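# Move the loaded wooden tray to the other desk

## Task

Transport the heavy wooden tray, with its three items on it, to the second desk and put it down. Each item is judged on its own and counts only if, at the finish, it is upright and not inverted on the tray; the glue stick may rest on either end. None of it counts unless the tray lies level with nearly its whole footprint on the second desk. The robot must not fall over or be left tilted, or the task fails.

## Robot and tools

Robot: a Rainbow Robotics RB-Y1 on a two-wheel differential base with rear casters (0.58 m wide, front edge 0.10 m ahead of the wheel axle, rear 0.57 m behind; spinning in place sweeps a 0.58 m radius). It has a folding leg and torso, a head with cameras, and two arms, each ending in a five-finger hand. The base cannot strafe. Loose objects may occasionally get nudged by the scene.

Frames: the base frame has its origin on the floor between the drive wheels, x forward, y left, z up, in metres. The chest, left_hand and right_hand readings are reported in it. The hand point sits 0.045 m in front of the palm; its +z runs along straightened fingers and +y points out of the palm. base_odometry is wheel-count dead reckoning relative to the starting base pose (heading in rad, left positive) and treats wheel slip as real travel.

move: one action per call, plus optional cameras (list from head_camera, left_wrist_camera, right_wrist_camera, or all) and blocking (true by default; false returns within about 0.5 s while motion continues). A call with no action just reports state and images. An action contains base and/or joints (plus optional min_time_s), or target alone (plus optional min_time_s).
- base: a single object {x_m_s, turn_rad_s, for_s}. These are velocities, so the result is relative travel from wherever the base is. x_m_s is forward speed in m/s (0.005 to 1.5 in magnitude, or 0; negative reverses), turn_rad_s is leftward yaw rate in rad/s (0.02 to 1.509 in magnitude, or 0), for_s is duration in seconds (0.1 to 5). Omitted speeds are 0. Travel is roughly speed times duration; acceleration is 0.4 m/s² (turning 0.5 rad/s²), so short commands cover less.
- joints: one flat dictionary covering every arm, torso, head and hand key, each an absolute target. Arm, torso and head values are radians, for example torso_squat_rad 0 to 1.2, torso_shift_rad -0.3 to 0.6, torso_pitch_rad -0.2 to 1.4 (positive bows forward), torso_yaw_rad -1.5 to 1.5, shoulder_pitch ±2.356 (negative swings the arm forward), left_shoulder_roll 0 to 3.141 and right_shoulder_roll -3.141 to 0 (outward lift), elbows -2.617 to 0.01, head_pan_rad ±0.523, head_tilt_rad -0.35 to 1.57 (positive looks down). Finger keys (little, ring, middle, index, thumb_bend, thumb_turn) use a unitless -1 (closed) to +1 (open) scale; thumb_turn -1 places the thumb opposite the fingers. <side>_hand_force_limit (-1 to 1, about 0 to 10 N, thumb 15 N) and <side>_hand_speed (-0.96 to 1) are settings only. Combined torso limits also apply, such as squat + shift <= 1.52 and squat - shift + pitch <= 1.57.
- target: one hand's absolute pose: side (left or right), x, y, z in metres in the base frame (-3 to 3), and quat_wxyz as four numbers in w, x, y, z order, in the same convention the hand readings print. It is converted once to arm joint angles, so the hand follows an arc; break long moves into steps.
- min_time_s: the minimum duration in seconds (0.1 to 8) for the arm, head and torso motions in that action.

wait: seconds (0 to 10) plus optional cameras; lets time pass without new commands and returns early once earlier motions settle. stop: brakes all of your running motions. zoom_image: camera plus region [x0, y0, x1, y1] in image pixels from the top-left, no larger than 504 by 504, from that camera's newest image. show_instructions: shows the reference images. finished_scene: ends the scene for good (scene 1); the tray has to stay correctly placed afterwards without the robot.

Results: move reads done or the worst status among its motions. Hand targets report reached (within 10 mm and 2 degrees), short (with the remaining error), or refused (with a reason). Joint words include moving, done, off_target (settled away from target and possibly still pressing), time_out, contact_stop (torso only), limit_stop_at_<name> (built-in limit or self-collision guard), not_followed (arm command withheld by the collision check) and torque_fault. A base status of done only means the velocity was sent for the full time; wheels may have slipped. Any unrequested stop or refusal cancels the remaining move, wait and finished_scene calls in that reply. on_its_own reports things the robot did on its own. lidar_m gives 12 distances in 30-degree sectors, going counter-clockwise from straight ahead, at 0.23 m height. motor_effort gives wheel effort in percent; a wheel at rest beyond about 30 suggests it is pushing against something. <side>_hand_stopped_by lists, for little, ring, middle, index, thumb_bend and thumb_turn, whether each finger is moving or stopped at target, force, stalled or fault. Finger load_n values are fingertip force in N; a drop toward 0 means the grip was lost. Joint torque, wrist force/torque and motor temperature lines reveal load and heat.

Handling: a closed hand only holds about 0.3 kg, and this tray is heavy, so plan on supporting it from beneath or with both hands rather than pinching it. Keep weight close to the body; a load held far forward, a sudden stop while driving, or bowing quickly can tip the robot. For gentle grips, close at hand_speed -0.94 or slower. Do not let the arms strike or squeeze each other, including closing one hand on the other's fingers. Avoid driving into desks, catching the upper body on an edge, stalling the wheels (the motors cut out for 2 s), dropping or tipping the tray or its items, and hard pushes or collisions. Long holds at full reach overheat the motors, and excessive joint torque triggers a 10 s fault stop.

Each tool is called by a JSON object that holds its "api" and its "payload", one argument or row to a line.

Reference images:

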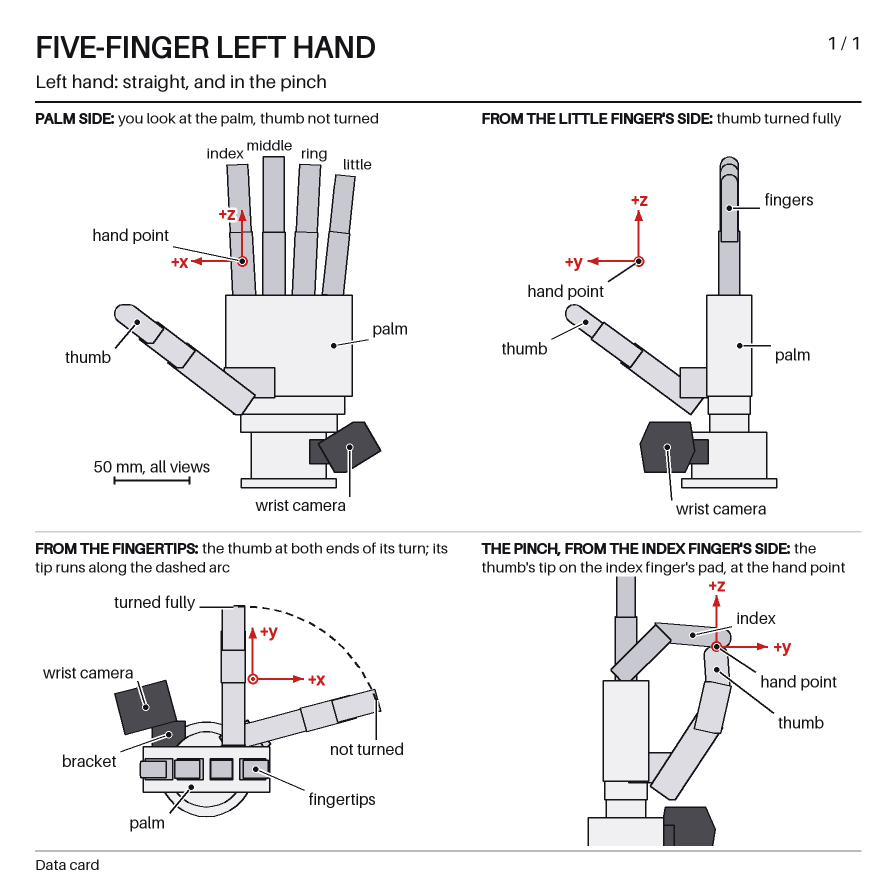

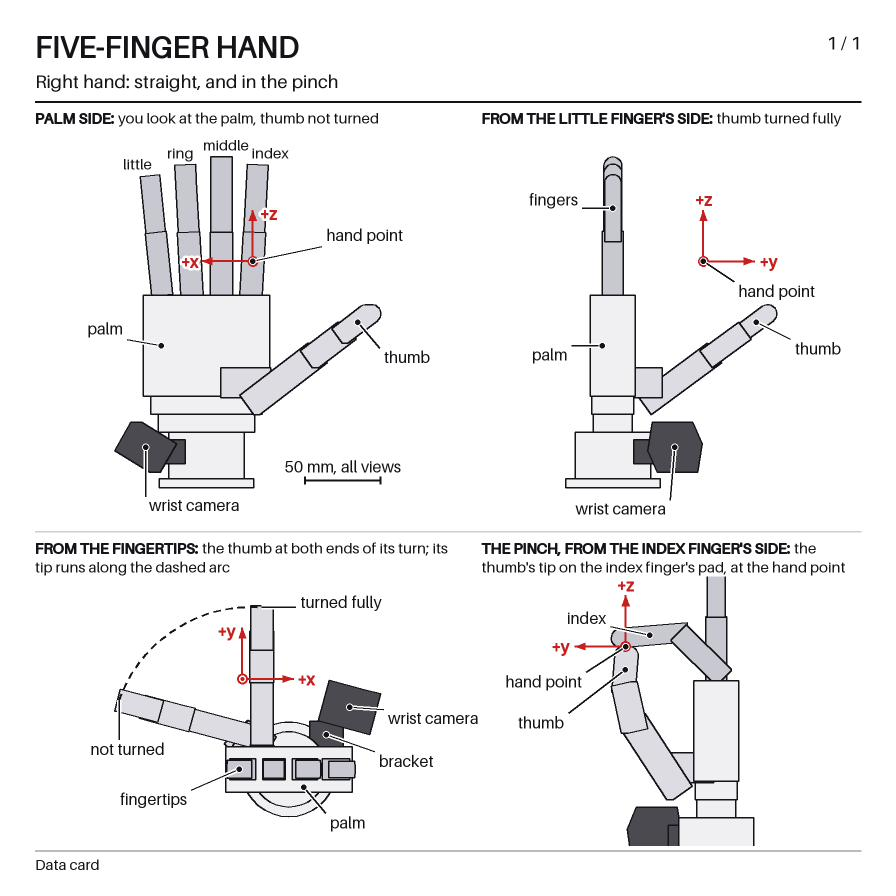

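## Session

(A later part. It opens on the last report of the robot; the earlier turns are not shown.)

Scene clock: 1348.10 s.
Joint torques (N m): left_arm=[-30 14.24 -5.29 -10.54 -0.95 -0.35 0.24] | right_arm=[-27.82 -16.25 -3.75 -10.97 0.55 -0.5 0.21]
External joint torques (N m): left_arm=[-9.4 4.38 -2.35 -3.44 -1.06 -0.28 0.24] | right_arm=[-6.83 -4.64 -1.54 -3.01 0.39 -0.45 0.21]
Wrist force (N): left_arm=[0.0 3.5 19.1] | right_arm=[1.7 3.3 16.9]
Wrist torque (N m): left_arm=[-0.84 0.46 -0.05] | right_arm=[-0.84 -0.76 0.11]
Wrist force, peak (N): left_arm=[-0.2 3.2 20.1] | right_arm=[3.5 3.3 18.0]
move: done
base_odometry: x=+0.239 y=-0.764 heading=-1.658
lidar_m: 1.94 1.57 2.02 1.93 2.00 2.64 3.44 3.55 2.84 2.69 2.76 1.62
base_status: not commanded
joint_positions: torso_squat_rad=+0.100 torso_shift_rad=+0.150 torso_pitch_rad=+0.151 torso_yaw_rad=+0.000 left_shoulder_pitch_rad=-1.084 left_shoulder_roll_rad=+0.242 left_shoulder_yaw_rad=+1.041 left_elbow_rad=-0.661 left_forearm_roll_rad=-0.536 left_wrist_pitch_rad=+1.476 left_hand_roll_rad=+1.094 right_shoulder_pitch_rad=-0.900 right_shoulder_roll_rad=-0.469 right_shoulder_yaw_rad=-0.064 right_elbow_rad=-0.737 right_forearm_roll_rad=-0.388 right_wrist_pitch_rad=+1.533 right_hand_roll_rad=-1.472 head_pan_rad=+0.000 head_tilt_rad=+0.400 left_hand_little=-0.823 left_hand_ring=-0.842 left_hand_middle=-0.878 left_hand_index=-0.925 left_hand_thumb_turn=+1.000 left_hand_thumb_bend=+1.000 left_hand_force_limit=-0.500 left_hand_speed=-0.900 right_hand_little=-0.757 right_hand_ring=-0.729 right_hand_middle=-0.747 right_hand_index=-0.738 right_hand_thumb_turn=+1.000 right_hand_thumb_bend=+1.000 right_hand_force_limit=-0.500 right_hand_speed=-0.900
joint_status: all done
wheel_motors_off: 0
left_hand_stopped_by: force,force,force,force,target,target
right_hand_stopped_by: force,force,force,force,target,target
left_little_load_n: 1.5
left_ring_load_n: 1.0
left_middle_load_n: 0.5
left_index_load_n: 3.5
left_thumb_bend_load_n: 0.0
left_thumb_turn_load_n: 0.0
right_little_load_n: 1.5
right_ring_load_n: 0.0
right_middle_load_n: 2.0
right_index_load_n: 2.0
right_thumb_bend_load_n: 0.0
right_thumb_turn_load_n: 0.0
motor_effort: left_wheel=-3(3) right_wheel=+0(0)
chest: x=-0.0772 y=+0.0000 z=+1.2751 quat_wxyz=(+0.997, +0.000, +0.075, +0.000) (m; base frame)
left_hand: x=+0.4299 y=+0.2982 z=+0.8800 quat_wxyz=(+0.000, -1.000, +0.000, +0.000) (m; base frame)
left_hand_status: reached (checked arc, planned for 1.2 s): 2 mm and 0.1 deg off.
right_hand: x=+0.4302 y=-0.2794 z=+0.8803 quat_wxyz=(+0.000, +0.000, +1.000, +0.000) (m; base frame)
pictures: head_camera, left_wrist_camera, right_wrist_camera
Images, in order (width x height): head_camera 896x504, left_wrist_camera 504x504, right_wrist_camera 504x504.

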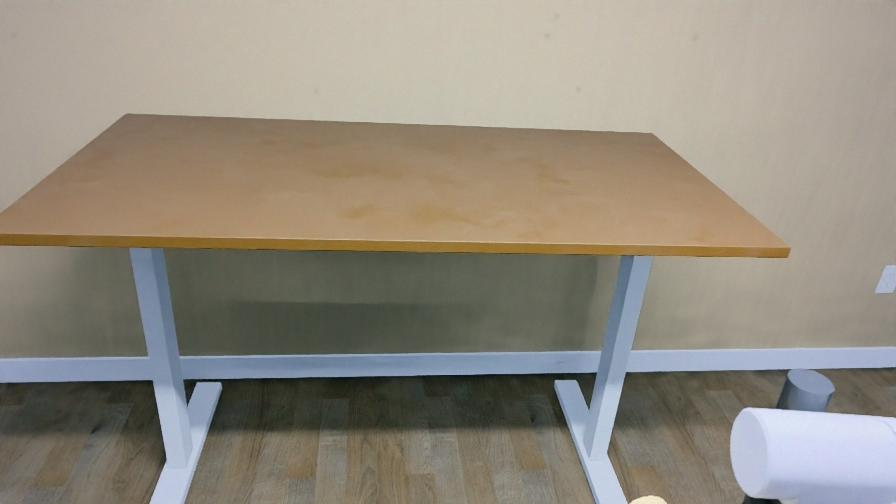

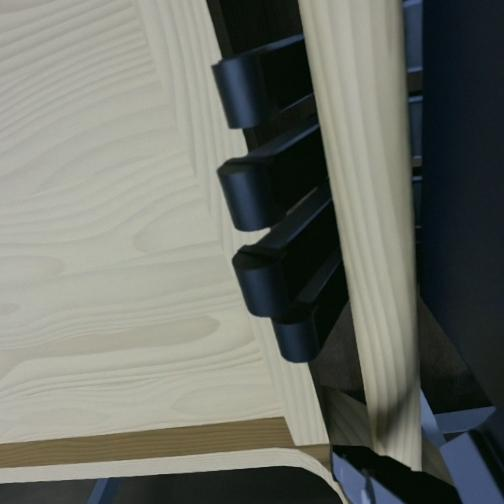

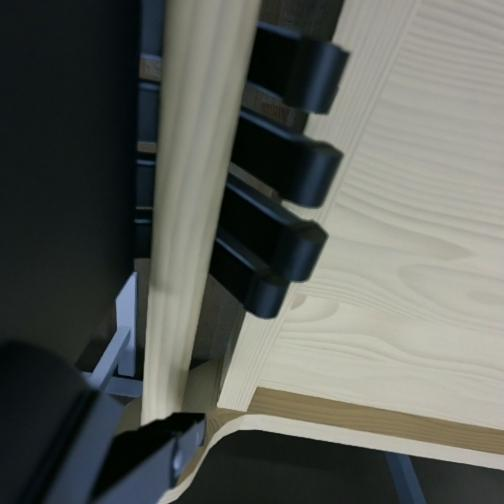

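{"api": "move", "payload": {
  "target": {"side": "right", "x": 0.441, "y": -0.281, "z": 0.907, "quat_wxyz": [0, 0, 1, 0]},
  "min_time_s": 1.2
}}

{"api": "move", "payload": {
  "target": {"side": "left", "x": 0.441, "y": 0.298, "z": 0.907, "quat_wxyz": [0, 1, 0, 0]},
  "min_time_s": 1.2
}}

{"api": "move", "payload": {
  "target": {"side": "right", "x": 0.450, "y": -0.281, "z": 0.934, "quat_wxyz": [0, 0, 1, 0]},
  "min_time_s": 1.2
}}

{"api": "move", "payload": {
  "target": {"side": "left", "x": 0.450, "y": 0.298, "z": 0.934, "quat_wxyz": [0, 1, 0, 0]},
  "min_time_s": 1.2,
  "cameras": ["all"]
}}

Scene clock: 1371.87 s.
Joint torques (N m): left_arm=[-27.85 14.6 -5.11 -11.1 -1.84 -0.46 -0.41] | right_arm=[-29.47 -21.28 -4.38 -10.15 1.8 -0.64 -0.03]
External joint torques (N m): left_arm=[-7.25 4.74 -2.17 -4 -1.95 -0.39 -0.41] | right_arm=[-7.82 -9.49 -2.18 -2.14 1.64 -0.6 -0.03]
Wrist force (N): left_arm=[2.6 7.6 18.6] | right_arm=[3.3 7.5 16.4]
Wrist torque (N m): left_arm=[-0.86 0.28 -0.89] | right_arm=[-0.76 -0.80 -0.33]
Wrist force, peak (N): left_arm=[2.3 8.0 19.5] | right_arm=[3.6 5.8 18.2]
move: done
base_odometry: x=+0.239 y=-0.764 heading=-1.658
lidar_m: 1.94 1.57 2.02 1.94 2.00 2.63 3.43 3.55 2.84 2.69 2.75 1.62
base_status: not commanded
joint_positions: torso_squat_rad=+0.100 torso_shift_rad=+0.150 torso_pitch_rad=+0.151 torso_yaw_rad=+0.000 left_shoulder_pitch_rad=-1.084 left_shoulder_roll_rad=+0.242 left_shoulder_yaw_rad=+1.041 left_elbow_rad=-0.661 left_forearm_roll_rad=-0.535 left_wrist_pitch_rad=+1.476 left_hand_roll_rad=+1.095 right_shoulder_pitch_rad=-0.954 right_shoulder_roll_rad=-0.489 right_shoulder_yaw_rad=-0.066 right_elbow_rad=-0.726 right_forearm_roll_rad=-0.393 right_wrist_pitch_rad=+1.583 right_hand_roll_rad=-1.471 head_pan_rad=+0.000 head_tilt_rad=+0.400 left_hand_little=-0.823 left_hand_ring=-0.842 left_hand_middle=-0.878 left_hand_index=-0.925 left_hand_thumb_turn=+1.000 left_hand_thumb_bend=+1.000 left_hand_force_limit=-0.500 left_hand_speed=-0.900 right_hand_little=-0.757 right_hand_ring=-0.729 right_hand_middle=-0.747 right_hand_index=-0.738 right_hand_thumb_turn=+1.000 right_hand_thumb_bend=+1.000 right_hand_force_limit=-0.500 right_hand_speed=-0.900
joint_status: all done
wheel_motors_off: 0
left_hand_stopped_by: force,force,force,force,target,target
right_hand_stopped_by: force,force,force,force,target,target
left_little_load_n: 3.0
left_ring_load_n: 1.0
left_middle_load_n: 0.0
left_index_load_n: 3.5
left_thumb_bend_load_n: 0.0
left_thumb_turn_load_n: 0.0
right_little_load_n: 2.0
right_ring_load_n: 0.5
right_middle_load_n: 3.5
right_index_load_n: 2.0
right_thumb_bend_load_n: -0.5
right_thumb_turn_load_n: 0.0
motor_effort: left_wheel=-3(3) right_wheel=+0(1)
chest: x=-0.0772 y=+0.0000 z=+1.2751 quat_wxyz=(+0.997, +0.000, +0.075, +0.000) (m; base frame)
left_hand: x=+0.4301 y=+0.2980 z=+0.8802 quat_wxyz=(-0.001, -1.000, +0.000, +0.000) (m; base frame)
right_hand: x=+0.4400 y=-0.2798 z=+0.9057 quat_wxyz=(-0.001, -0.001, +1.000, +0.001) (m; base frame)
right_hand_status: reached (checked arc, planned for 1.2 s): 2 mm and 0.2 deg off.
pictures: none

Scene clock: 1373.40 s.
Joint torques (N m): left_arm=[-30.06 14.32 -6.04 -10.66 -1.02 -0.65 0.31] | right_arm=[-28.86 -16.93 -4.26 -10.26 1.17 -0.61 0.07]
External joint torques (N m): left_arm=[-8.89 4.32 -3.06 -3.52 -1.13 -0.58 0.31] | right_arm=[-7.22 -5.12 -2.06 -2.26 1.01 -0.57 0.07]
Wrist force (N): left_arm=[0.3 4.9 18.6] | right_arm=[1.0 5.2 15.7]
Wrist torque (N m): left_arm=[-0.79 0.50 -0.16] | right_arm=[-0.75 -0.70 0.23]
Wrist force, peak (N): left_arm=[2.1 9.2 19.2] | right_arm=[3.4 9.6 17.8]
move: done
base_odometry: x=+0.239 y=-0.764 heading=-1.658
lidar_m: 1.94 1.57 2.01 1.94 1.98 2.63 3.43 3.54 2.82 2.69 2.76 1.62
base_status: not commanded
joint_positions: torso_squat_rad=+0.100 torso_shift_rad=+0.150 torso_pitch_rad=+0.151 torso_yaw_rad=+0.000 left_shoulder_pitch_rad=-1.133 left_shoulder_roll_rad=+0.262 left_shoulder_yaw_rad=+1.031 left_elbow_rad=-0.656 left_forearm_roll_rad=-0.545 left_wrist_pitch_rad=+1.529 left_hand_roll_rad=+1.103 right_shoulder_pitch_rad=-0.954 right_shoulder_roll_rad=-0.490 right_shoulder_yaw_rad=-0.066 right_elbow_rad=-0.726 right_forearm_roll_rad=-0.393 right_wrist_pitch_rad=+1.583 right_hand_roll_rad=-1.471 head_pan_rad=+0.000 head_tilt_rad=+0.400 left_hand_little=-0.823 left_hand_ring=-0.842 left_hand_middle=-0.878 left_hand_index=-0.925 left_hand_thumb_turn=+1.000 left_hand_thumb_bend=+1.000 left_hand_force_limit=-0.500 left_hand_speed=-0.900 right_hand_little=-0.757 right_hand_ring=-0.729 right_hand_middle=-0.747 right_hand_index=-0.738 right_hand_thumb_turn=+1.000 right_hand_thumb_bend=+1.000 right_hand_force_limit=-0.500 right_hand_speed=-0.900
joint_status: all done
wheel_motors_off: 0
left_hand_stopped_by: force,force,force,force,target,target
right_hand_stopped_by: force,force,force,force,target,target
left_little_load_n: 1.5
left_ring_load_n: 1.0
left_middle_load_n: 0.5
left_index_load_n: 3.5
left_thumb_bend_load_n: 0.0
left_thumb_turn_load_n: 0.0
right_little_load_n: 1.0
right_ring_load_n: 0.0
right_middle_load_n: 2.0
right_index_load_n: 2.0
right_thumb_bend_load_n: 0.0
right_thumb_turn_load_n: 0.0
motor_effort: left_wheel=-3(3) right_wheel=+0(0)
chest: x=-0.0772 y=+0.0000 z=+1.2751 quat_wxyz=(+0.997, +0.000, +0.075, +0.000) (m; base frame)
left_hand: x=+0.4400 y=+0.2970 z=+0.9057 quat_wxyz=(-0.001, -1.000, +0.000, +0.001) (m; base frame)
left_hand_status: reached (checked arc, planned for 1.2 s): 2 mm and 0.2 deg off.
right_hand: x=+0.4401 y=-0.2804 z=+0.9059 quat_wxyz=(-0.001, +0.000, +1.000, +0.000) (m; base frame)
pictures: none

Scene clock: 1374.93 s.
Joint torques (N m): left_arm=[-28.47 13.96 -5.52 -11.35 -1.35 -0.31 -0.28] | right_arm=[-29.33 -19.89 -4.33 -10.45 1.66 -0.7 -0.71]
External joint torques (N m): left_arm=[-7.3 3.96 -2.55 -4.2 -1.46 -0.24 -0.28] | right_arm=[-7.1 -7.95 -2.13 -2.4 1.5 -0.66 -0.71]
Wrist force (N): left_arm=[2.0 6.8 19.3] | right_arm=[3.9 6.1 17.3]
Wrist torque (N m): left_arm=[-0.83 0.35 -0.81] | right_arm=[-0.80 -0.75 -0.35]
Wrist force, peak (N): left_arm=[0.0 7.1 19.9] | right_arm=[3.5 7.0 17.4]
move: done
base_odometry: x=+0.239 y=-0.764 heading=-1.658
lidar_m: 1.94 1.55 2.03 1.94 1.99 2.62 3.44 3.55 2.83 2.70 2.76 1.61
base_status: not commanded
joint_positions: torso_squat_rad=+0.100 torso_shift_rad=+0.150 torso_pitch_rad=+0.151 torso_yaw_rad=+0.000 left_shoulder_pitch_rad=-1.134 left_shoulder_roll_rad=+0.262 left_shoulder_yaw_rad=+1.031 left_elbow_rad=-0.656 left_forearm_roll_rad=-0.545 left_wrist_pitch_rad=+1.529 left_hand_roll_rad=+1.104 right_shoulder_pitch_rad=-1.007 right_shoulder_roll_rad=-0.509 right_shoulder_yaw_rad=-0.067 right_elbow_rad=-0.724 right_forearm_roll_rad=-0.397 right_wrist_pitch_rad=+1.637 right_hand_roll_rad=-1.473 head_pan_rad=+0.000 head_tilt_rad=+0.400 left_hand_little=-0.823 left_hand_ring=-0.842 left_hand_middle=-0.878 left_hand_index=-0.925 left_hand_thumb_turn=+1.000 left_hand_thumb_bend=+1.000 left_hand_force_limit=-0.500 left_hand_speed=-0.900 right_hand_little=-0.757 right_hand_ring=-0.729 right_hand_middle=-0.747 right_hand_index=-0.738 right_hand_thumb_turn=+1.000 right_hand_thumb_bend=+1.000 right_hand_force_limit=-0.500 right_hand_speed=-0.900
joint_status: all done
wheel_motors_off: 0
left_hand_stopped_by: force,force,force,force,target,target
right_hand_stopped_by: force,force,force,force,target,target
left_little_load_n: 3.0
left_ring_load_n: 1.0
left_middle_load_n: 0.0
left_index_load_n: 3.5
left_thumb_bend_load_n: 0.0
left_thumb_turn_load_n: 0.0
right_little_load_n: 1.5
right_ring_load_n: 0.0
right_middle_load_n: 3.0
right_index_load_n: 2.5
right_thumb_bend_load_n: 0.0
right_thumb_turn_load_n: 0.0
motor_effort: left_wheel=-3(3) right_wheel=+0(1)
chest: x=-0.0772 y=+0.0000 z=+1.2751 quat_wxyz=(+0.997, +0.000, +0.075, +0.000) (m; base frame)
left_hand: x=+0.4401 y=+0.2970 z=+0.9059 quat_wxyz=(-0.001, -1.000, +0.000, +0.001) (m; base frame)
right_hand: x=+0.4490 y=-0.2800 z=+0.9327 quat_wxyz=(-0.001, -0.001, +1.000, +0.001) (m; base frame)
right_hand_status: reached (checked arc, planned for 1.2 s): 2 mm and 0.2 deg off.
pictures: none

Scene clock: 1376.47 s.
Joint torques (N m): left_arm=[-30.1 15.14 -5.85 -10.91 -1.42 -0.6 0.34] | right_arm=[-29.26 -17.75 -3.93 -10.42 1.61 -0.53 0]
External joint torques (N m): left_arm=[-8.42 5.03 -2.84 -3.73 -1.53 -0.53 0.34] | right_arm=[-7.03 -5.81 -1.73 -2.37 1.45 -0.48 0]
Wrist force (N): left_arm=[0.3 5.8 18.6] | right_arm=[1.2 6.2 15.7]
Wrist torque (N m): left_arm=[-0.79 0.52 -0.19] | right_arm=[-0.71 -0.69 0.22]
Wrist force, peak (N): left_arm=[2.1 8.9 19.4] | right_arm=[3.3 8.2 17.9]
move: done
base_odometry: x=+0.239 y=-0.764 heading=-1.658
lidar_m: 1.94 1.58 2.02 1.93 1.98 2.62 3.44 3.55 2.83 2.69 2.77 1.62
base_status: not commanded
joint_positions: torso_squat_rad=+0.100 torso_shift_rad=+0.150 torso_pitch_rad=+0.151 torso_yaw_rad=+0.000 left_shoulder_pitch_rad=-1.183 left_shoulder_roll_rad=+0.283 left_shoulder_yaw_rad=+1.022 left_elbow_rad=-0.653 left_forearm_roll_rad=-0.553 left_wrist_pitch_rad=+1.581 left_hand_roll_rad=+1.110 right_shoulder_pitch_rad=-1.007 right_shoulder_roll_rad=-0.509 right_shoulder_yaw_rad=-0.067 right_elbow_rad=-0.724 right_forearm_roll_rad=-0.397 right_wrist_pitch_rad=+1.637 right_hand_roll_rad=-1.474 head_pan_rad=+0.000 head_tilt_rad=+0.400 left_hand_little=-0.823 left_hand_ring=-0.842 left_hand_middle=-0.878 left_hand_index=-0.925 left_hand_thumb_turn=+1.000 left_hand_thumb_bend=+1.000 left_hand_force_limit=-0.500 left_hand_speed=-0.900 right_hand_little=-0.757 right_hand_ring=-0.729 right_hand_middle=-0.747 right_hand_index=-0.738 right_hand_thumb_turn=+1.000 right_hand_thumb_bend=+1.000 right_hand_force_limit=-0.500 right_hand_speed=-0.900
joint_status: all done
wheel_motors_off: 0
left_hand_stopped_by: force,force,force,force,target,target
right_hand_stopped_by: force,force,force,force,target,target
left_little_load_n: 1.5
left_ring_load_n: 1.0
left_middle_load_n: 0.5
left_index_load_n: 3.5
left_thumb_bend_load_n: 0.0
left_thumb_turn_load_n: 0.0
right_little_load_n: 1.5
right_ring_load_n: 0.0
right_middle_load_n: 2.5
right_index_load_n: 2.0
right_thumb_bend_load_n: 0.0
right_thumb_turn_load_n: 0.0
motor_effort: left_wheel=-3(4) right_wheel=+0(1)
chest: x=-0.0772 y=+0.0000 z=+1.2751 quat_wxyz=(+0.997, +0.000, +0.075, +0.000) (m; base frame)
left_hand: x=+0.4490 y=+0.2969 z=+0.9327 quat_wxyz=(-0.001, -1.000, +0.001, +0.001) (m; base frame)
left_hand_status: reached (checked arc, planned for 1.2 s): 2 mm and 0.2 deg off.
right_hand: x=+0.4491 y=-0.2803 z=+0.9329 quat_wxyz=(-0.001, +0.000, +1.000, +0.000) (m; base frame)
pictures: head_camera, left_wrist_camera, right_wrist_camera
Images, in order (width x height): head_camera 896x504, left_wrist_camera 504x504, right_wrist_camera 504x504.

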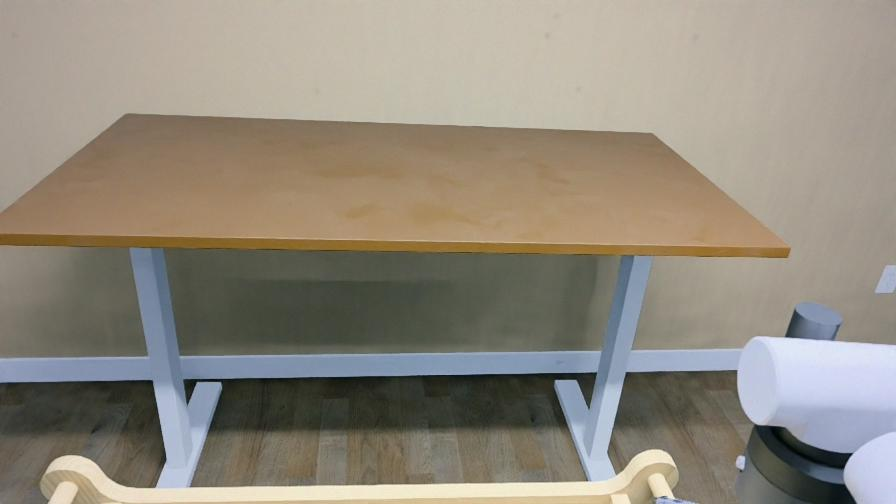

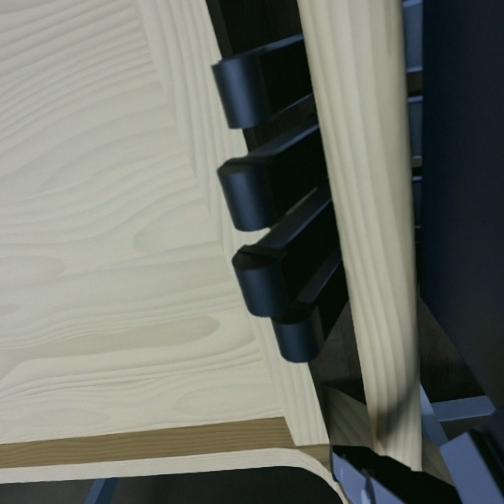

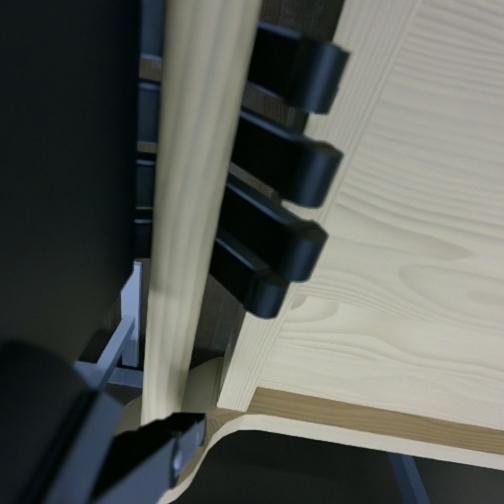

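{"api": "move", "payload": {
  "target": {"side": "right", "x": 0.459, "y": -0.279, "z": 0.961, "quat_wxyz": [0, 0, 1, 0]},
  "min_time_s": 1.2
}}

{"api": "move", "payload": {
  "target": {"side": "left", "x": 0.459, "y": 0.296, "z": 0.961, "quat_wxyz": [0, 1, 0, 0]},
  "min_time_s": 1.2
}}

{"api": "move", "payload": {
  "target": {"side": "right", "x": 0.465, "y": -0.279, "z": 0.988, "quat_wxyz": [0, 0, 1, 0]},
  "min_time_s": 1.2
}}

{"api": "move", "payload": {
  "target": {"side": "left", "x": 0.465, "y": 0.296, "z": 0.988, "quat_wxyz": [0, 1, 0, 0]},
  "min_time_s": 1.2,
  "cameras": ["head_camera"]
}}

Scene clock: 1397.13 s.
Joint torques (N m): left_arm=[-30.29 12.13 -5.76 -10.51 -0.61 0.14 -0.16] | right_arm=[-31.49 -17.32 -1.88 -11.07 0.91 -0.46 -0.49]
External joint torques (N m): left_arm=[-8.62 2 -2.75 -3.33 -0.72 0.22 -0.16] | right_arm=[-8.65 -5.35 0.25 -2.99 0.75 -0.41 -0.49]
Wrist force (N): left_arm=[2.3 3.6 18.3] | right_arm=[2.9 3.6 17.2]
Wrist torque (N m): left_arm=[-0.86 0.33 -0.71] | right_arm=[-0.85 -0.83 -0.33]
Wrist force, peak (N): left_arm=[0.4 7.9 20.0] | right_arm=[1.4 6.9 17.5]
move: done
base_odometry: x=+0.239 y=-0.764 heading=-1.658
lidar_m: 1.94 1.56 2.01 1.94 1.99 2.63 3.44 3.54 2.83 2.69 2.75 1.62
base_status: not commanded
joint_positions: torso_squat_rad=+0.100 torso_shift_rad=+0.150 torso_pitch_rad=+0.151 torso_yaw_rad=+0.000 left_shoulder_pitch_rad=-1.183 left_shoulder_roll_rad=+0.284 left_shoulder_yaw_rad=+1.022 left_elbow_rad=-0.654 left_forearm_roll_rad=-0.554 left_wrist_pitch_rad=+1.581 left_hand_roll_rad=+1.110 right_shoulder_pitch_rad=-1.068 right_shoulder_roll_rad=-0.525 right_shoulder_yaw_rad=-0.065 right_elbow_rad=-0.705 right_forearm_roll_rad=-0.399 right_wrist_pitch_rad=+1.682 right_hand_roll_rad=-1.476 head_pan_rad=+0.000 head_tilt_rad=+0.400 left_hand_little=-0.823 left_hand_ring=-0.842 left_hand_middle=-0.878 left_hand_index=-0.925 left_hand_thumb_turn=+1.000 left_hand_thumb_bend=+1.000 left_hand_force_limit=-0.500 left_hand_speed=-0.900 right_hand_little=-0.757 right_hand_ring=-0.729 right_hand_middle=-0.747 right_hand_index=-0.738 right_hand_thumb_turn=+1.000 right_hand_thumb_bend=+1.000 right_hand_force_limit=-0.500 right_hand_speed=-0.900
joint_status: all done
wheel_motors_off: 0
left_hand_stopped_by: force,force,force,force,target,target
right_hand_stopped_by: force,force,force,force,target,target
left_little_load_n: 2.5
left_ring_load_n: 0.5
left_middle_load_n: 0.0
left_index_load_n: 3.5
left_thumb_bend_load_n: 0.0
left_thumb_turn_load_n: 0.0
right_little_load_n: 1.5
right_ring_load_n: 0.0
right_middle_load_n: 2.5
right_index_load_n: 2.5
right_thumb_bend_load_n: 0.0
right_thumb_turn_load_n: 0.0
motor_effort: left_wheel=-3(4) right_wheel=+1(1)
chest: x=-0.0772 y=+0.0000 z=+1.2751 quat_wxyz=(+0.997, +0.000, +0.075, +0.000) (m; base frame)
left_hand: x=+0.4492 y=+0.2974 z=+0.9329 quat_wxyz=(-0.001, -1.000, +0.000, +0.001) (m; base frame)
right_hand: x=+0.4581 y=-0.2784 z=+0.9598 quat_wxyz=(-0.001, +0.000, +1.000, +0.000) (m; base frame)
right_hand_status: reached (checked arc, planned for 1.2 s): 2 mm and 0.2 deg off.
pictures: none

Scene clock: 1398.67 s.
Joint torques (N m): left_arm=[-32.32 11.39 -5.52 -9.75 0.34 0 0.41] | right_arm=[-30.94 -13.59 -1.79 -10.71 -0.29 -0.28 0.04]
External joint torques (N m): left_arm=[-10.15 1.2 -2.55 -2.56 0.23 0.07 0.41] | right_arm=[-8.1 -1.61 0.34 -2.63 -0.45 -0.24 0.04]
Wrist force (N): left_arm=[0.1 -1.2 19.8] | right_arm=[1.5 -1.4 16.7]
Wrist torque (N m): left_arm=[-1.00 0.31 -0.04] | right_arm=[-0.95 -0.77 -0.07]
Wrist force, peak (N): left_arm=[1.5 4.6 19.6] | right_arm=[3.1 4.2 17.5]
move: done
base_odometry: x=+0.239 y=-0.764 heading=-1.658
lidar_m: 1.94 1.57 2.02 1.93 1.99 2.63 3.44 3.55 2.84 2.69 2.76 1.61
base_status: not commanded
joint_positions: torso_squat_rad=+0.100 torso_shift_rad=+0.150 torso_pitch_rad=+0.151 torso_yaw_rad=+0.000 left_shoulder_pitch_rad=-1.238 left_shoulder_roll_rad=+0.309 left_shoulder_yaw_rad=+1.012 left_elbow_rad=-0.634 left_forearm_roll_rad=-0.563 left_wrist_pitch_rad=+1.624 left_hand_roll_rad=+1.124 right_shoulder_pitch_rad=-1.068 right_shoulder_roll_rad=-0.526 right_shoulder_yaw_rad=-0.065 right_elbow_rad=-0.705 right_forearm_roll_rad=-0.398 right_wrist_pitch_rad=+1.682 right_hand_roll_rad=-1.477 head_pan_rad=+0.000 head_tilt_rad=+0.400 left_hand_little=-0.823 left_hand_ring=-0.842 left_hand_middle=-0.878 left_hand_index=-0.925 left_hand_thumb_turn=+1.000 left_hand_thumb_bend=+1.000 left_hand_force_limit=-0.500 left_hand_speed=-0.900 right_hand_little=-0.757 right_hand_ring=-0.729 right_hand_middle=-0.747 right_hand_index=-0.739 right_hand_thumb_turn=+1.000 right_hand_thumb_bend=+1.000 right_hand_force_limit=-0.500 right_hand_speed=-0.900
joint_status: all done
wheel_motors_off: 0
left_hand_stopped_by: force,force,force,force,target,target
right_hand_stopped_by: force,force,force,force,target,target
left_little_load_n: 0.5
left_ring_load_n: 0.0
left_middle_load_n: 0.0
left_index_load_n: 4.0
left_thumb_bend_load_n: 0.0
left_thumb_turn_load_n: 0.0
right_little_load_n: 2.5
right_ring_load_n: 0.0
right_middle_load_n: 0.5
right_index_load_n: 1.5
right_thumb_bend_load_n: 0.0
right_thumb_turn_load_n: 0.0
motor_effort: left_wheel=-3(4) right_wheel=+0(1)
chest: x=-0.0772 y=+0.0000 z=+1.2751 quat_wxyz=(+0.997, +0.000, +0.075, +0.000) (m; base frame)
left_hand: x=+0.4581 y=+0.2958 z=+0.9598 quat_wxyz=(+0.000, -1.000, +0.000, +0.001) (m; base frame)
left_hand_status: reached (checked arc, planned for 1.2 s): 2 mm and 0.1 deg off.
right_hand: x=+0.4582 y=-0.2791 z=+0.9600 quat_wxyz=(-0.001, +0.000, +1.000, +0.000) (m; base frame)
pictures: none

Scene clock: 1400.20 s.
Joint torques (N m): left_arm=[-31.79 10.55 -4.98 -10.04 0.22 0.22 0.09] | right_arm=[-31.78 -16.01 -2.23 -10.45 -0.05 -0.2 -0.36]
External joint torques (N m): left_arm=[-9.61 0.36 -2.01 -2.85 0.11 0.29 0.09] | right_arm=[-8.51 -4.01 -0.13 -2.37 -0.21 -0.15 -0.36]
Wrist force (N): left_arm=[1.6 0.2 18.4] | right_arm=[2.0 1.1 15.8]
Wrist torque (N m): left_arm=[-0.96 0.33 -0.27] | right_arm=[-0.70 -0.79 -0.52]
Wrist force, peak (N): left_arm=[-0.3 1.0 20.0] | right_arm=[2.2 0.3 18.1]
move: done
base_odometry: x=+0.239 y=-0.764 heading=-1.658
lidar_m: 1.94 1.56 2.02 1.93 1.99 2.62 3.44 3.55 2.83 2.69 2.77 1.62
base_status: not commanded
joint_positions: torso_squat_rad=+0.100 torso_shift_rad=+0.150 torso_pitch_rad=+0.151 torso_yaw_rad=+0.000 left_shoulder_pitch_rad=-1.238 left_shoulder_roll_rad=+0.309 left_shoulder_yaw_rad=+1.012 left_elbow_rad=-0.633 left_forearm_roll_rad=-0.563 left_wrist_pitch_rad=+1.624 left_hand_roll_rad=+1.124 right_shoulder_pitch_rad=-1.121 right_shoulder_roll_rad=-0.545 right_shoulder_yaw_rad=-0.065 right_elbow_rad=-0.698 right_forearm_roll_rad=-0.401 right_wrist_pitch_rad=+1.732 right_hand_roll_rad=-1.477 head_pan_rad=+0.000 head_tilt_rad=+0.400 left_hand_little=-0.823 left_hand_ring=-0.842 left_hand_middle=-0.878 left_hand_index=-0.925 left_hand_thumb_turn=+1.000 left_hand_thumb_bend=+1.000 left_hand_force_limit=-0.500 left_hand_speed=-0.900 right_hand_little=-0.757 right_hand_ring=-0.729 right_hand_middle=-0.747 right_hand_index=-0.739 right_hand_thumb_turn=+1.000 right_hand_thumb_bend=+1.000 right_hand_force_limit=-0.500 right_hand_speed=-0.900
joint_status: all done
wheel_motors_off: 0
left_hand_stopped_by: force,force,force,force,target,target
right_hand_stopped_by: force,force,force,force,target,target
left_little_load_n: 1.0
left_ring_load_n: 0.5
left_middle_load_n: 0.0
left_index_load_n: 3.5
left_thumb_bend_load_n: -0.5
left_thumb_turn_load_n: 0.0
right_little_load_n: 2.5
right_ring_load_n: 0.0
right_middle_load_n: 2.0
right_index_load_n: 2.0
right_thumb_bend_load_n: 0.0
right_thumb_turn_load_n: 0.0
motor_effort: left_wheel=-3(3) right_wheel=+0(0)
chest: x=-0.0772 y=+0.0000 z=+1.2751 quat_wxyz=(+0.997, +0.000, +0.075, +0.000) (m; base frame)
left_hand: x=+0.4581 y=+0.2959 z=+0.9598 quat_wxyz=(+0.000, -1.000, +0.000, +0.001) (m; base frame)
right_hand: x=+0.4642 y=-0.2788 z=+0.9868 quat_wxyz=(-0.001, +0.000, +1.000, +0.000) (m; base frame)
right_hand_status: reached (checked arc, planned for 1.2 s): 1 mm and 0.1 deg off.
pictures: none

Scene clock: 1401.73 s.
Joint torques (N m): left_arm=[-32.65 12.7 -4.97 -9.7 0.17 -0.1 0.42] | right_arm=[-31.13 -14.31 -2.71 -11 -0.04 -0.11 -0.08]
External joint torques (N m): left_arm=[-10.11 2.49 -2 -2.51 0.06 -0.03 0.42] | right_arm=[-7.86 -2.3 -0.61 -2.91 -0.2 -0.06 -0.08]
Wrist force (N): left_arm=[0.0 -0.2 19.2] | right_arm=[1.5 -0.5 15.9]
Wrist torque (N m): left_arm=[-0.96 0.35 -0.06] | right_arm=[-0.92 -0.86 0.03]
Wrist force, peak (N): left_arm=[-0.1 0.1 19.9] | right_arm=[1.4 -3.6 17.4]
move: done
base_odometry: x=+0.239 y=-0.764 heading=-1.658
lidar_m: 1.94 1.57 2.02 1.94 1.99 2.62 3.44 3.54 2.84 2.70 2.77 1.61
base_status: not commanded
joint_positions: torso_squat_rad=+0.100 torso_shift_rad=+0.150 torso_pitch_rad=+0.151 torso_yaw_rad=+0.000 left_shoulder_pitch_rad=-1.287 left_shoulder_roll_rad=+0.332 left_shoulder_yaw_rad=+1.002 left_elbow_rad=-0.626 left_forearm_roll_rad=-0.572 left_wrist_pitch_rad=+1.673 left_hand_roll_rad=+1.128 right_shoulder_pitch_rad=-1.121 right_shoulder_roll_rad=-0.546 right_shoulder_yaw_rad=-0.065 right_elbow_rad=-0.698 right_forearm_roll_rad=-0.401 right_wrist_pitch_rad=+1.732 right_hand_roll_rad=-1.477 head_pan_rad=+0.000 head_tilt_rad=+0.400 left_hand_little=-0.823 left_hand_ring=-0.842 left_hand_middle=-0.878 left_hand_index=-0.925 left_hand_thumb_turn=+1.000 left_hand_thumb_bend=+1.000 left_hand_force_limit=-0.500 left_hand_speed=-0.900 right_hand_little=-0.757 right_hand_ring=-0.729 right_hand_middle=-0.747 right_hand_index=-0.738 right_hand_thumb_turn=+1.000 right_hand_thumb_bend=+1.000 right_hand_force_limit=-0.500 right_hand_speed=-0.900
joint_status: all done
wheel_motors_off: 0
left_hand_stopped_by: force,force,force,force,target,target
right_hand_stopped_by: force,force,force,force,target,target
left_little_load_n: 0.5
left_ring_load_n: 0.5
left_middle_load_n: 0.0
left_index_load_n: 4.0
left_thumb_bend_load_n: 0.0
left_thumb_turn_load_n: 0.0
right_little_load_n: 2.0
right_ring_load_n: 0.0
right_middle_load_n: 0.5
right_index_load_n: 1.5
right_thumb_bend_load_n: 0.0
right_thumb_turn_load_n: 0.0
motor_effort: left_wheel=-3(4) right_wheel=+0(1)
chest: x=-0.0772 y=+0.0000 z=+1.2751 quat_wxyz=(+0.997, +0.000, +0.075, +0.000) (m; base frame)
left_hand: x=+0.4641 y=+0.2957 z=+0.9867 quat_wxyz=(+0.000, -1.000, +0.000, +0.001) (m; base frame)
left_hand_status: reached (checked arc, planned for 1.2 s): 2 mm and 0.2 deg off.
right_hand: x=+0.4642 y=-0.2791 z=+0.9869 quat_wxyz=(-0.001, +0.000, +1.000, +0.000) (m; base frame)
pictures: head_camera
Images, in order (width x height): head_camera 896x504.

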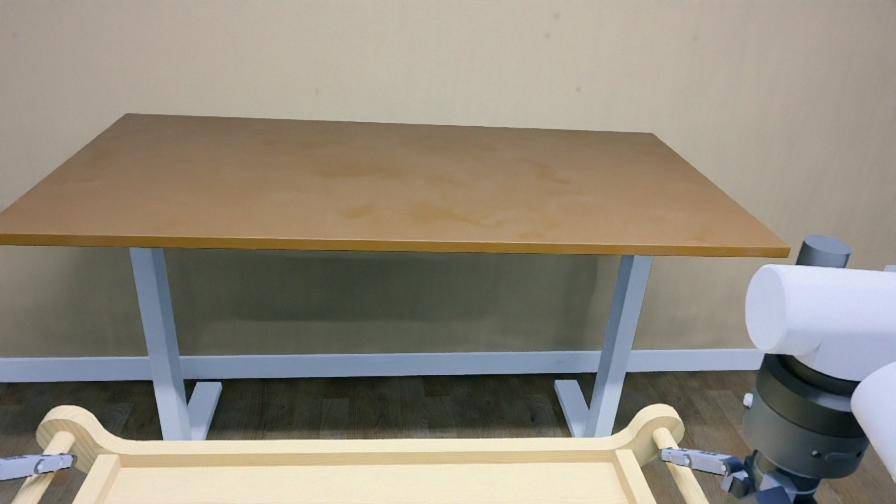

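{"api": "move", "payload": {
  "target": {"side":"right","x":0.467,"y":-0.279,"z":1.015,"quat_wxyz":[0,0,1,0]},
  "min_time_s": 1.2
}}

{"api": "move", "payload": {
  "target": {"side":"left","x":0.467,"y":0.296,"z":1.015,"quat_wxyz":[0,1,0,0]},
  "min_time_s": 1.2,
  "cameras": ["head_camera"]
}}

Scene clock: 1449.33 s.
Joint torques (N m): left_arm=[-32.78 12.15 -5.17 -10.02 -0.03 -0.21 0.33] | right_arm=[-32.16 -16.5 -4.44 -11.7 0.07 0.21 -0.46]
External joint torques (N m): left_arm=[-10.24 1.93 -2.2 -2.83 -0.14 -0.14 0.33] | right_arm=[-8.68 -4.49 -2.26 -3.65 -0.09 0.26 -0.46]
Wrist force (N): left_arm=[0.2 1.1 19.4] | right_arm=[1.8 0.7 17.4]
Wrist torque (N m): left_arm=[-0.95 0.35 -0.09] | right_arm=[-0.88 -0.74 -0.20]
Wrist force, peak (N): left_arm=[-0.2 -0.3 20.1] | right_arm=[1.2 0.0 17.9]
move: done
base_odometry: x=+0.239 y=-0.764 heading=-1.658
lidar_m: 1.94 1.56 2.02 1.94 1.99 2.62 3.44 3.55 2.84 2.69 2.76 1.61
base_status: not commanded
joint_positions: torso_squat_rad=+0.100 torso_shift_rad=+0.150 torso_pitch_rad=+0.151 torso_yaw_rad=+0.000 left_shoulder_pitch_rad=-1.288 left_shoulder_roll_rad=+0.332 left_shoulder_yaw_rad=+1.002 left_elbow_rad=-0.626 left_forearm_roll_rad=-0.572 left_wrist_pitch_rad=+1.673 left_hand_roll_rad=+1.128 right_shoulder_pitch_rad=-1.154 right_shoulder_roll_rad=-0.565 right_shoulder_yaw_rad=-0.068 right_elbow_rad=-0.728 right_forearm_roll_rad=-0.407 right_wrist_pitch_rad=+1.799 right_hand_roll_rad=-1.485 head_pan_rad=+0.000 head_tilt_rad=+0.400 left_hand_little=-0.823 left_hand_ring=-0.842 left_hand_middle=-0.878 left_hand_index=-0.925 left_hand_thumb_turn=+1.000 left_hand_thumb_bend=+1.000 left_hand_force_limit=-0.500 left_hand_speed=-0.900 right_hand_little=-0.757 right_hand_ring=-0.729 right_hand_middle=-0.747 right_hand_index=-0.739 right_hand_thumb_turn=+1.000 right_hand_thumb_bend=+1.000 right_hand_force_limit=-0.500 right_hand_speed=-0.900
joint_status: all done
wheel_motors_off: 0
left_hand_stopped_by: force,force,force,force,target,target
right_hand_stopped_by: force,force,force,force,target,target
left_little_load_n: 1.0
left_ring_load_n: 0.0
left_middle_load_n: 0.0
left_index_load_n: 3.5
left_thumb_bend_load_n: 0.0
left_thumb_turn_load_n: 0.0
right_little_load_n: 2.0
right_ring_load_n: 0.0
right_middle_load_n: 1.5
right_index_load_n: 2.0
right_thumb_bend_load_n: 0.0
right_thumb_turn_load_n: 0.0
motor_effort: left_wheel=-4(4) right_wheel=+0(0)
chest: x=-0.0772 y=+0.0000 z=+1.2751 quat_wxyz=(+0.997, +0.000, +0.075, +0.000) (m; base frame)
left_hand: x=+0.4642 y=+0.2957 z=+0.9868 quat_wxyz=(+0.000, -1.000, +0.000, +0.001) (m; base frame)
right_hand: x=+0.4662 y=-0.2788 z=+1.0137 quat_wxyz=(-0.001, +0.000, +1.000, +0.000) (m; base frame)
right_hand_status: reached (checked arc, planned for 1.2 s): 2 mm and 0.2 deg off.
pictures: none

Scene clock: 1450.87 s.
Joint torques (N m): left_arm=[-32.63 12.26 -4.99 -11.43 -0.03 -0.01 -0.33] | right_arm=[-31.19 -14.64 -4.36 -12.25 0.08 0.03 0.07]
External joint torques (N m): left_arm=[-9.9 2.1 -1.87 -4.26 -0.14 0.06 -0.33] | right_arm=[-7.71 -2.62 -2.17 -4.2 -0.07 0.07 0.07]
Wrist force (N): left_arm=[0.6 0.6 18.5] | right_arm=[0.6 0.1 15.6]
Wrist torque (N m): left_arm=[-0.92 0.31 -0.20] | right_arm=[-0.96 -0.76 -0.07]
Wrist force, peak (N): left_arm=[-0.1 0.7 20.0] | right_arm=[1.4 2.5 17.3]
move: done
base_odometry: x=+0.239 y=-0.764 heading=-1.658
lidar_m: 1.94 1.56 2.02 1.93 1.99 2.62 3.44 3.55 2.84 2.69 2.77 1.61
base_status: not commanded
joint_positions: torso_squat_rad=+0.100 torso_shift_rad=+0.150 torso_pitch_rad=+0.151 torso_yaw_rad=+0.000 left_shoulder_pitch_rad=-1.324 left_shoulder_roll_rad=+0.339 left_shoulder_yaw_rad=+0.993 left_elbow_rad=-0.660 left_forearm_roll_rad=-0.581 left_wrist_pitch_rad=+1.739 left_hand_roll_rad=+1.119 right_shoulder_pitch_rad=-1.154 right_shoulder_roll_rad=-0.565 right_shoulder_yaw_rad=-0.068 right_elbow_rad=-0.728 right_forearm_roll_rad=-0.407 right_wrist_pitch_rad=+1.799 right_hand_roll_rad=-1.485 head_pan_rad=+0.000 head_tilt_rad=+0.400 left_hand_little=-0.823 left_hand_ring=-0.842 left_hand_middle=-0.878 left_hand_index=-0.925 left_hand_thumb_turn=+1.000 left_hand_thumb_bend=+1.000 left_hand_force_limit=-0.500 left_hand_speed=-0.900 right_hand_little=-0.757 right_hand_ring=-0.729 right_hand_middle=-0.747 right_hand_index=-0.739 right_hand_thumb_turn=+1.000 right_hand_thumb_bend=+1.000 right_hand_force_limit=-0.500 right_hand_speed=-0.900
joint_status: all done
wheel_motors_off: 0
left_hand_stopped_by: force,force,force,force,target,target
right_hand_stopped_by: force,force,force,force,target,target
left_little_load_n: 0.5
left_ring_load_n: 0.5
left_middle_load_n: 0.0
left_index_load_n: 4.5
left_thumb_bend_load_n: 0.0
left_thumb_turn_load_n: 0.0
right_little_load_n: 2.5
right_ring_load_n: 0.0
right_middle_load_n: 0.5
right_index_load_n: 1.0
right_thumb_bend_load_n: 0.0
right_thumb_turn_load_n: 0.0
motor_effort: left_wheel=-3(4) right_wheel=+0(0)
chest: x=-0.0772 y=+0.0000 z=+1.2751 quat_wxyz=(+0.997, +0.000, +0.075, +0.000) (m; base frame)
left_hand: x=+0.4661 y=+0.2956 z=+1.0136 quat_wxyz=(-0.001, -1.000, +0.000, +0.002) (m; base frame)
left_hand_status: reached (checked arc, planned for 1.2 s): 2 mm and 0.2 deg off.
right_hand: x=+0.4662 y=-0.2791 z=+1.0138 quat_wxyz=(-0.001, +0.000, +1.000, +0.000) (m; base frame)
pictures: head_camera
Images, in order (width x height): head_camera 896x504.

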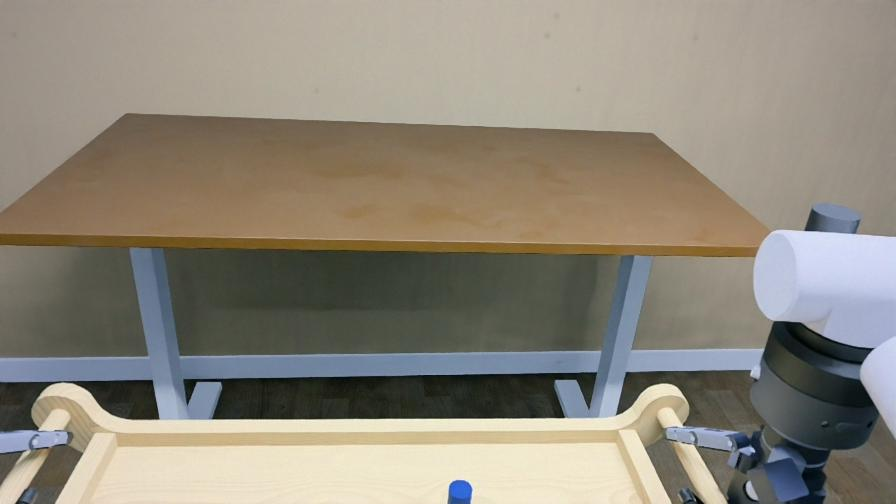

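{"api": "move", "payload": {
  "target": {"side":"right","x":0.471,"y":-0.279,"z":1.044,"quat_wxyz":[0,0,1,0]},
  "min_time_s": 1.2
}}

{"api": "move", "payload": {
  "target": {"side":"left","x":0.471,"y":0.296,"z":1.044,"quat_wxyz":[0,1,0,0]},
  "min_time_s": 1.2
}}

{"api": "move", "payload": {
  "target": {"side":"right","x":0.471,"y":-0.279,"z":1.066,"quat_wxyz":[0,0,1,0]},
  "min_time_s": 1.2
}}

{"api": "move", "payload": {
  "target": {"side":"left","x":0.471,"y":0.296,"z":1.066,"quat_wxyz":[0,1,0,0]},
  "min_time_s": 1.2,
  "cameras": ["head_camera"]
}}

Scene clock: 1471.97 s.
Joint torques (N m): left_arm=[-32.06 11.77 -5.35 -10.33 -0.04 -0.16 -0.24] | right_arm=[-31.52 -16.82 -1.96 -10.04 0.59 -0.14 0.23]
External joint torques (N m): left_arm=[-9.33 1.61 -2.23 -3.16 -0.15 -0.09 -0.24] | right_arm=[-7.69 -4.89 0.15 -2.03 0.43 -0.09 0.23]
Wrist force (N): left_arm=[0.7 2.3 19.6] | right_arm=[2.0 1.7 16.9]
Wrist torque (N m): left_arm=[-0.94 0.36 -0.28] | right_arm=[-0.85 -0.73 -0.22]
Wrist force, peak (N): left_arm=[0.0 0.6 20.4] | right_arm=[2.1 0.4 17.7]
move: done
base_odometry: x=+0.239 y=-0.764 heading=-1.658
lidar_m: 1.94 1.56 2.03 1.94 1.98 2.62 3.44 3.56 2.84 2.69 2.76 1.61
base_status: not commanded
joint_positions: torso_squat_rad=+0.100 torso_shift_rad=+0.150 torso_pitch_rad=+0.151 torso_yaw_rad=+0.000 left_shoulder_pitch_rad=-1.324 left_shoulder_roll_rad=+0.339 left_shoulder_yaw_rad=+0.993 left_elbow_rad=-0.660 left_forearm_roll_rad=-0.581 left_wrist_pitch_rad=+1.739 left_hand_roll_rad=+1.119 right_shoulder_pitch_rad=-1.215 right_shoulder_roll_rad=-0.586 right_shoulder_yaw_rad=-0.066 right_elbow_rad=-0.712 right_forearm_roll_rad=-0.409 right_wrist_pitch_rad=+1.847 right_hand_roll_rad=-1.484 head_pan_rad=+0.000 head_tilt_rad=+0.400 left_hand_little=-0.823 left_hand_ring=-0.842 left_hand_middle=-0.878 left_hand_index=-0.925 left_hand_thumb_turn=+1.000 left_hand_thumb_bend=+1.000 left_hand_force_limit=-0.500 left_hand_speed=-0.900 right_hand_little=-0.757 right_hand_ring=-0.729 right_hand_middle=-0.747 right_hand_index=-0.738 right_hand_thumb_turn=+1.000 right_hand_thumb_bend=+1.000 right_hand_force_limit=-0.500 right_hand_speed=-0.900
joint_status: all done
wheel_motors_off: 0
left_hand_stopped_by: force,force,force,force,target,target
right_hand_stopped_by: force,force,force,force,target,target
left_little_load_n: 1.0
left_ring_load_n: 0.5
left_middle_load_n: 0.0
left_index_load_n: 3.0
left_thumb_bend_load_n: 0.0
left_thumb_turn_load_n: 0.0
right_little_load_n: 2.0
right_ring_load_n: 0.5
right_middle_load_n: 2.0
right_index_load_n: 2.0
right_thumb_bend_load_n: 0.0
right_thumb_turn_load_n: 0.0
motor_effort: left_wheel=-4(4) right_wheel=+0(0)
chest: x=-0.0772 y=+0.0000 z=+1.2751 quat_wxyz=(+0.997, +0.000, +0.075, +0.000) (m; base frame)
left_hand: x=+0.4662 y=+0.2956 z=+1.0138 quat_wxyz=(-0.001, -1.000, +0.000, +0.001) (m; base frame)
right_hand: x=+0.4704 y=-0.2786 z=+1.0428 quat_wxyz=(-0.001, +0.000, +1.000, +0.000) (m; base frame)
right_hand_status: reached (checked arc, planned for 1.2 s): 1 mm and 0.1 deg off.
pictures: none

Scene clock: 1473.50 s.
Joint torques (N m): left_arm=[-33 12.78 -4.97 -9.9 -0.37 -0.3 0.31] | right_arm=[-31.4 -14.27 -1.98 -10.45 0.24 -0.07 0.35]
External joint torques (N m): left_arm=[-9.99 2.68 -1.9 -2.77 -0.48 -0.23 0.31] | right_arm=[-7.57 -2.34 0.13 -2.43 0.09 -0.03 0.35]
Wrist force (N): left_arm=[0.3 1.6 18.7] | right_arm=[1.0 1.1 15.7]
Wrist torque (N m): left_arm=[-0.90 0.36 -0.09] | right_arm=[-0.96 -0.79 0.05]
Wrist force, peak (N): left_arm=[0.6 3.9 19.8] | right_arm=[3.2 3.3 17.2]
move: done
base_odometry: x=+0.239 y=-0.764 heading=-1.658
lidar_m: 1.95 1.57 2.01 1.94 1.99 2.62 3.44 3.55 2.83 2.70 2.76 1.62
base_status: not commanded
joint_positions: torso_squat_rad=+0.100 torso_shift_rad=+0.150 torso_pitch_rad=+0.151 torso_yaw_rad=+0.000 left_shoulder_pitch_rad=-1.380 left_shoulder_roll_rad=+0.368 left_shoulder_yaw_rad=+0.982 left_elbow_rad=-0.642 left_forearm_roll_rad=-0.590 left_wrist_pitch_rad=+1.786 left_hand_roll_rad=+1.124 right_shoulder_pitch_rad=-1.215 right_shoulder_roll_rad=-0.586 right_shoulder_yaw_rad=-0.066 right_elbow_rad=-0.712 right_forearm_roll_rad=-0.409 right_wrist_pitch_rad=+1.847 right_hand_roll_rad=-1.484 head_pan_rad=+0.000 head_tilt_rad=+0.400 left_hand_little=-0.823 left_hand_ring=-0.842 left_hand_middle=-0.878 left_hand_index=-0.925 left_hand_thumb_turn=+1.000 left_hand_thumb_bend=+1.000 left_hand_force_limit=-0.500 left_hand_speed=-0.900 right_hand_little=-0.757 right_hand_ring=-0.729 right_hand_middle=-0.747 right_hand_index=-0.739 right_hand_thumb_turn=+1.000 right_hand_thumb_bend=+1.000 right_hand_force_limit=-0.500 right_hand_speed=-0.900
joint_status: all done
wheel_motors_off: 0
left_hand_stopped_by: force,force,force,force,target,target
right_hand_stopped_by: force,force,force,force,target,target
left_little_load_n: 0.5
left_ring_load_n: 0.5
left_middle_load_n: 0.0
left_index_load_n: 4.0
left_thumb_bend_load_n: 0.0
left_thumb_turn_load_n: 0.0
right_little_load_n: 2.5
right_ring_load_n: 0.0
right_middle_load_n: 0.5
right_index_load_n: 1.5
right_thumb_bend_load_n: 0.5
right_thumb_turn_load_n: 0.0
motor_effort: left_wheel=-4(4) right_wheel=+0(0)
chest: x=-0.0772 y=+0.0000 z=+1.2751 quat_wxyz=(+0.997, +0.000, +0.075, +0.000) (m; base frame)
left_hand: x=+0.4702 y=+0.2955 z=+1.0427 quat_wxyz=(-0.001, -1.000, +0.000, +0.001) (m; base frame)
left_hand_status: reached (checked arc, planned for 1.2 s): 2 mm and 0.2 deg off.
right_hand: x=+0.4704 y=-0.2789 z=+1.0430 quat_wxyz=(-0.001, +0.000, +1.000, +0.000) (m; base frame)
pictures: none

Scene clock: 1475.03 s.
Joint torques (N m): left_arm=[-32.91 12.44 -5.26 -10.13 -0.23 -0.45 0.24] | right_arm=[-31.92 -16.57 -3.57 -11.99 0.53 0.15 -0.23]
External joint torques (N m): left_arm=[-9.89 2.34 -2.2 -3 -0.34 -0.38 0.24] | right_arm=[-7.97 -4.71 -1.45 -4.03 0.38 0.19 -0.23]
Wrist force (N): left_arm=[0.3 2.6 18.7] | right_arm=[0.8 2.5 15.9]
Wrist torque (N m): left_arm=[-0.89 0.35 -0.10] | right_arm=[-0.83 -0.75 -0.04]
Wrist force, peak (N): left_arm=[-0.2 1.3 20.0] | right_arm=[1.3 2.7 17.7]
move: done
base_odometry: x=+0.239 y=-0.764 heading=-1.658
lidar_m: 1.94 1.57 2.02 1.94 1.99 2.63 3.44 3.54 2.84 2.69 2.76 1.61
base_status: not commanded
joint_positions: torso_squat_rad=+0.100 torso_shift_rad=+0.150 torso_pitch_rad=+0.151 torso_yaw_rad=+0.000 left_shoulder_pitch_rad=-1.380 left_shoulder_roll_rad=+0.368 left_shoulder_yaw_rad=+0.982 left_elbow_rad=-0.641 left_forearm_roll_rad=-0.590 left_wrist_pitch_rad=+1.786 left_hand_roll_rad=+1.124 right_shoulder_pitch_rad=-1.248 right_shoulder_roll_rad=-0.601 right_shoulder_yaw_rad=-0.067 right_elbow_rad=-0.721 right_forearm_roll_rad=-0.412 right_wrist_pitch_rad=+1.892 right_hand_roll_rad=-1.486 head_pan_rad=+0.000 head_tilt_rad=+0.400 left_hand_little=-0.823 left_hand_ring=-0.842 left_hand_middle=-0.878 left_hand_index=-0.925 left_hand_thumb_turn=+1.000 left_hand_thumb_bend=+1.000 left_hand_force_limit=-0.500 left_hand_speed=-0.900 right_hand_little=-0.757 right_hand_ring=-0.729 right_hand_middle=-0.747 right_hand_index=-0.739 right_hand_thumb_turn=+1.000 right_hand_thumb_bend=+1.000 right_hand_force_limit=-0.500 right_hand_speed=-0.900
joint_status: all done
wheel_motors_off: 0
left_hand_stopped_by: force,force,force,force,target,target
right_hand_stopped_by: force,force,force,force,target,target
left_little_load_n: 0.5
left_ring_load_n: 0.0
left_middle_load_n: 0.0
left_index_load_n: 3.5
left_thumb_bend_load_n: 0.0
left_thumb_turn_load_n: 0.0
right_little_load_n: 2.0
right_ring_load_n: 0.0
right_middle_load_n: 1.5
right_index_load_n: 1.5
right_thumb_bend_load_n: 0.0
right_thumb_turn_load_n: 0.0
motor_effort: left_wheel=-3(4) right_wheel=+0(1)
chest: x=-0.0772 y=+0.0000 z=+1.2751 quat_wxyz=(+0.997, +0.000, +0.075, +0.000) (m; base frame)
left_hand: x=+0.4702 y=+0.2956 z=+1.0427 quat_wxyz=(-0.001, -1.000, +0.000, +0.001) (m; base frame)
right_hand: x=+0.4706 y=-0.2787 z=+1.0639 quat_wxyz=(-0.001, +0.000, +1.000, +0.000) (m; base frame)
right_hand_status: reached (checked arc, planned for 1.2 s): 2 mm and 0.2 deg off.
pictures: none

Scene clock: 1476.57 s.
Joint torques (N m): left_arm=[-33.15 12.9 -4.69 -11.39 -0.58 -0.16 -0.02] | right_arm=[-30.87 -14.93 -3.83 -11.6 0.49 -0.05 0.13]
External joint torques (N m): left_arm=[-10.04 2.88 -1.58 -4.32 -0.69 -0.09 -0.02] | right_arm=[-6.92 -3.07 -1.71 -3.64 0.34 -0.01 0.13]
Wrist force (N): left_arm=[-0.2 2.0 20.0] | right_arm=[1.0 2.3 16.8]
Wrist torque (N m): left_arm=[-0.89 0.40 -0.22] | right_arm=[-0.81 -0.65 -0.03]
Wrist force, peak (N): left_arm=[-0.2 2.0 20.0] | right_arm=[1.7 2.7 17.6]
move: done
base_odometry: x=+0.239 y=-0.764 heading=-1.658
lidar_m: 1.94 1.57 2.00 1.94 1.99 2.62 3.44 3.54 2.83 2.69 2.77 1.61
base_status: not commanded
joint_positions: torso_squat_rad=+0.100 torso_shift_rad=+0.150 torso_pitch_rad=+0.151 torso_yaw_rad=+0.000 left_shoulder_pitch_rad=-1.413 left_shoulder_roll_rad=+0.381 left_shoulder_yaw_rad=+0.974 left_elbow_rad=-0.651 left_forearm_roll_rad=-0.597 left_wrist_pitch_rad=+1.830 left_hand_roll_rad=+1.120 right_shoulder_pitch_rad=-1.248 right_shoulder_roll_rad=-0.602 right_shoulder_yaw_rad=-0.067 right_elbow_rad=-0.721 right_forearm_roll_rad=-0.412 right_wrist_pitch_rad=+1.892 right_hand_roll_rad=-1.486 head_pan_rad=+0.000 head_tilt_rad=+0.400 left_hand_little=-0.823 left_hand_ring=-0.842 left_hand_middle=-0.878 left_hand_index=-0.925 left_hand_thumb_turn=+1.000 left_hand_thumb_bend=+1.000 left_hand_force_limit=-0.500 left_hand_speed=-0.900 right_hand_little=-0.757 right_hand_ring=-0.729 right_hand_middle=-0.747 right_hand_index=-0.739 right_hand_thumb_turn=+1.000 right_hand_thumb_bend=+1.000 right_hand_force_limit=-0.500 right_hand_speed=-0.900
joint_status: all done
wheel_motors_off: 0
left_hand_stopped_by: force,force,force,force,target,target
right_hand_stopped_by: force,force,force,force,target,target
left_little_load_n: 0.5
left_ring_load_n: 0.5
left_middle_load_n: 0.0
left_index_load_n: 4.5
left_thumb_bend_load_n: 0.0
left_thumb_turn_load_n: 0.0
right_little_load_n: 2.0
right_ring_load_n: 0.0
right_middle_load_n: 0.5
right_index_load_n: 1.5
right_thumb_bend_load_n: 0.0
right_thumb_turn_load_n: 0.0
motor_effort: left_wheel=-3(4) right_wheel=+0(1)
chest: x=-0.0772 y=+0.0000 z=+1.2751 quat_wxyz=(+0.997, +0.000, +0.075, +0.000) (m; base frame)
left_hand: x=+0.4706 y=+0.2954 z=+1.0638 quat_wxyz=(-0.001, -1.000, +0.000, +0.002) (m; base frame)
left_hand_status: reached (checked arc, planned for 1.2 s): 2 mm and 0.2 deg off.
right_hand: x=+0.4707 y=-0.2789 z=+1.0641 quat_wxyz=(-0.001, +0.000, +1.000, +0.000) (m; base frame)
pictures: head_camera
Images, in order (width x height): head_camera 896x504.

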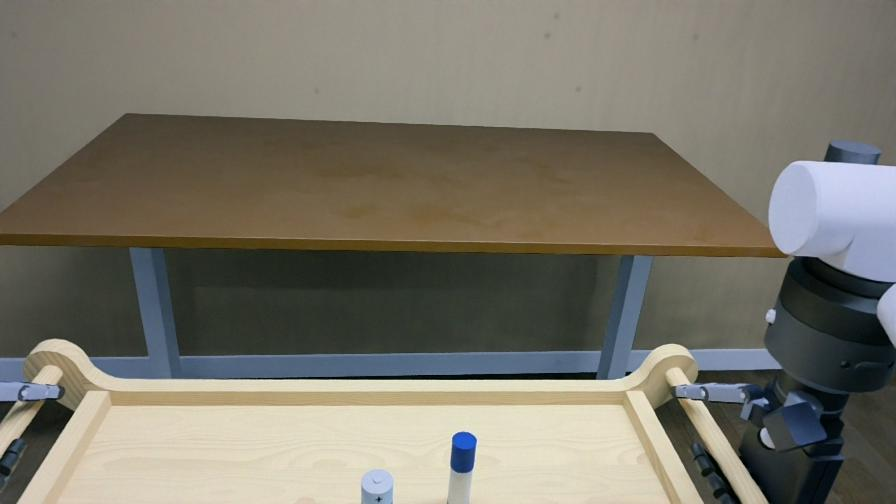

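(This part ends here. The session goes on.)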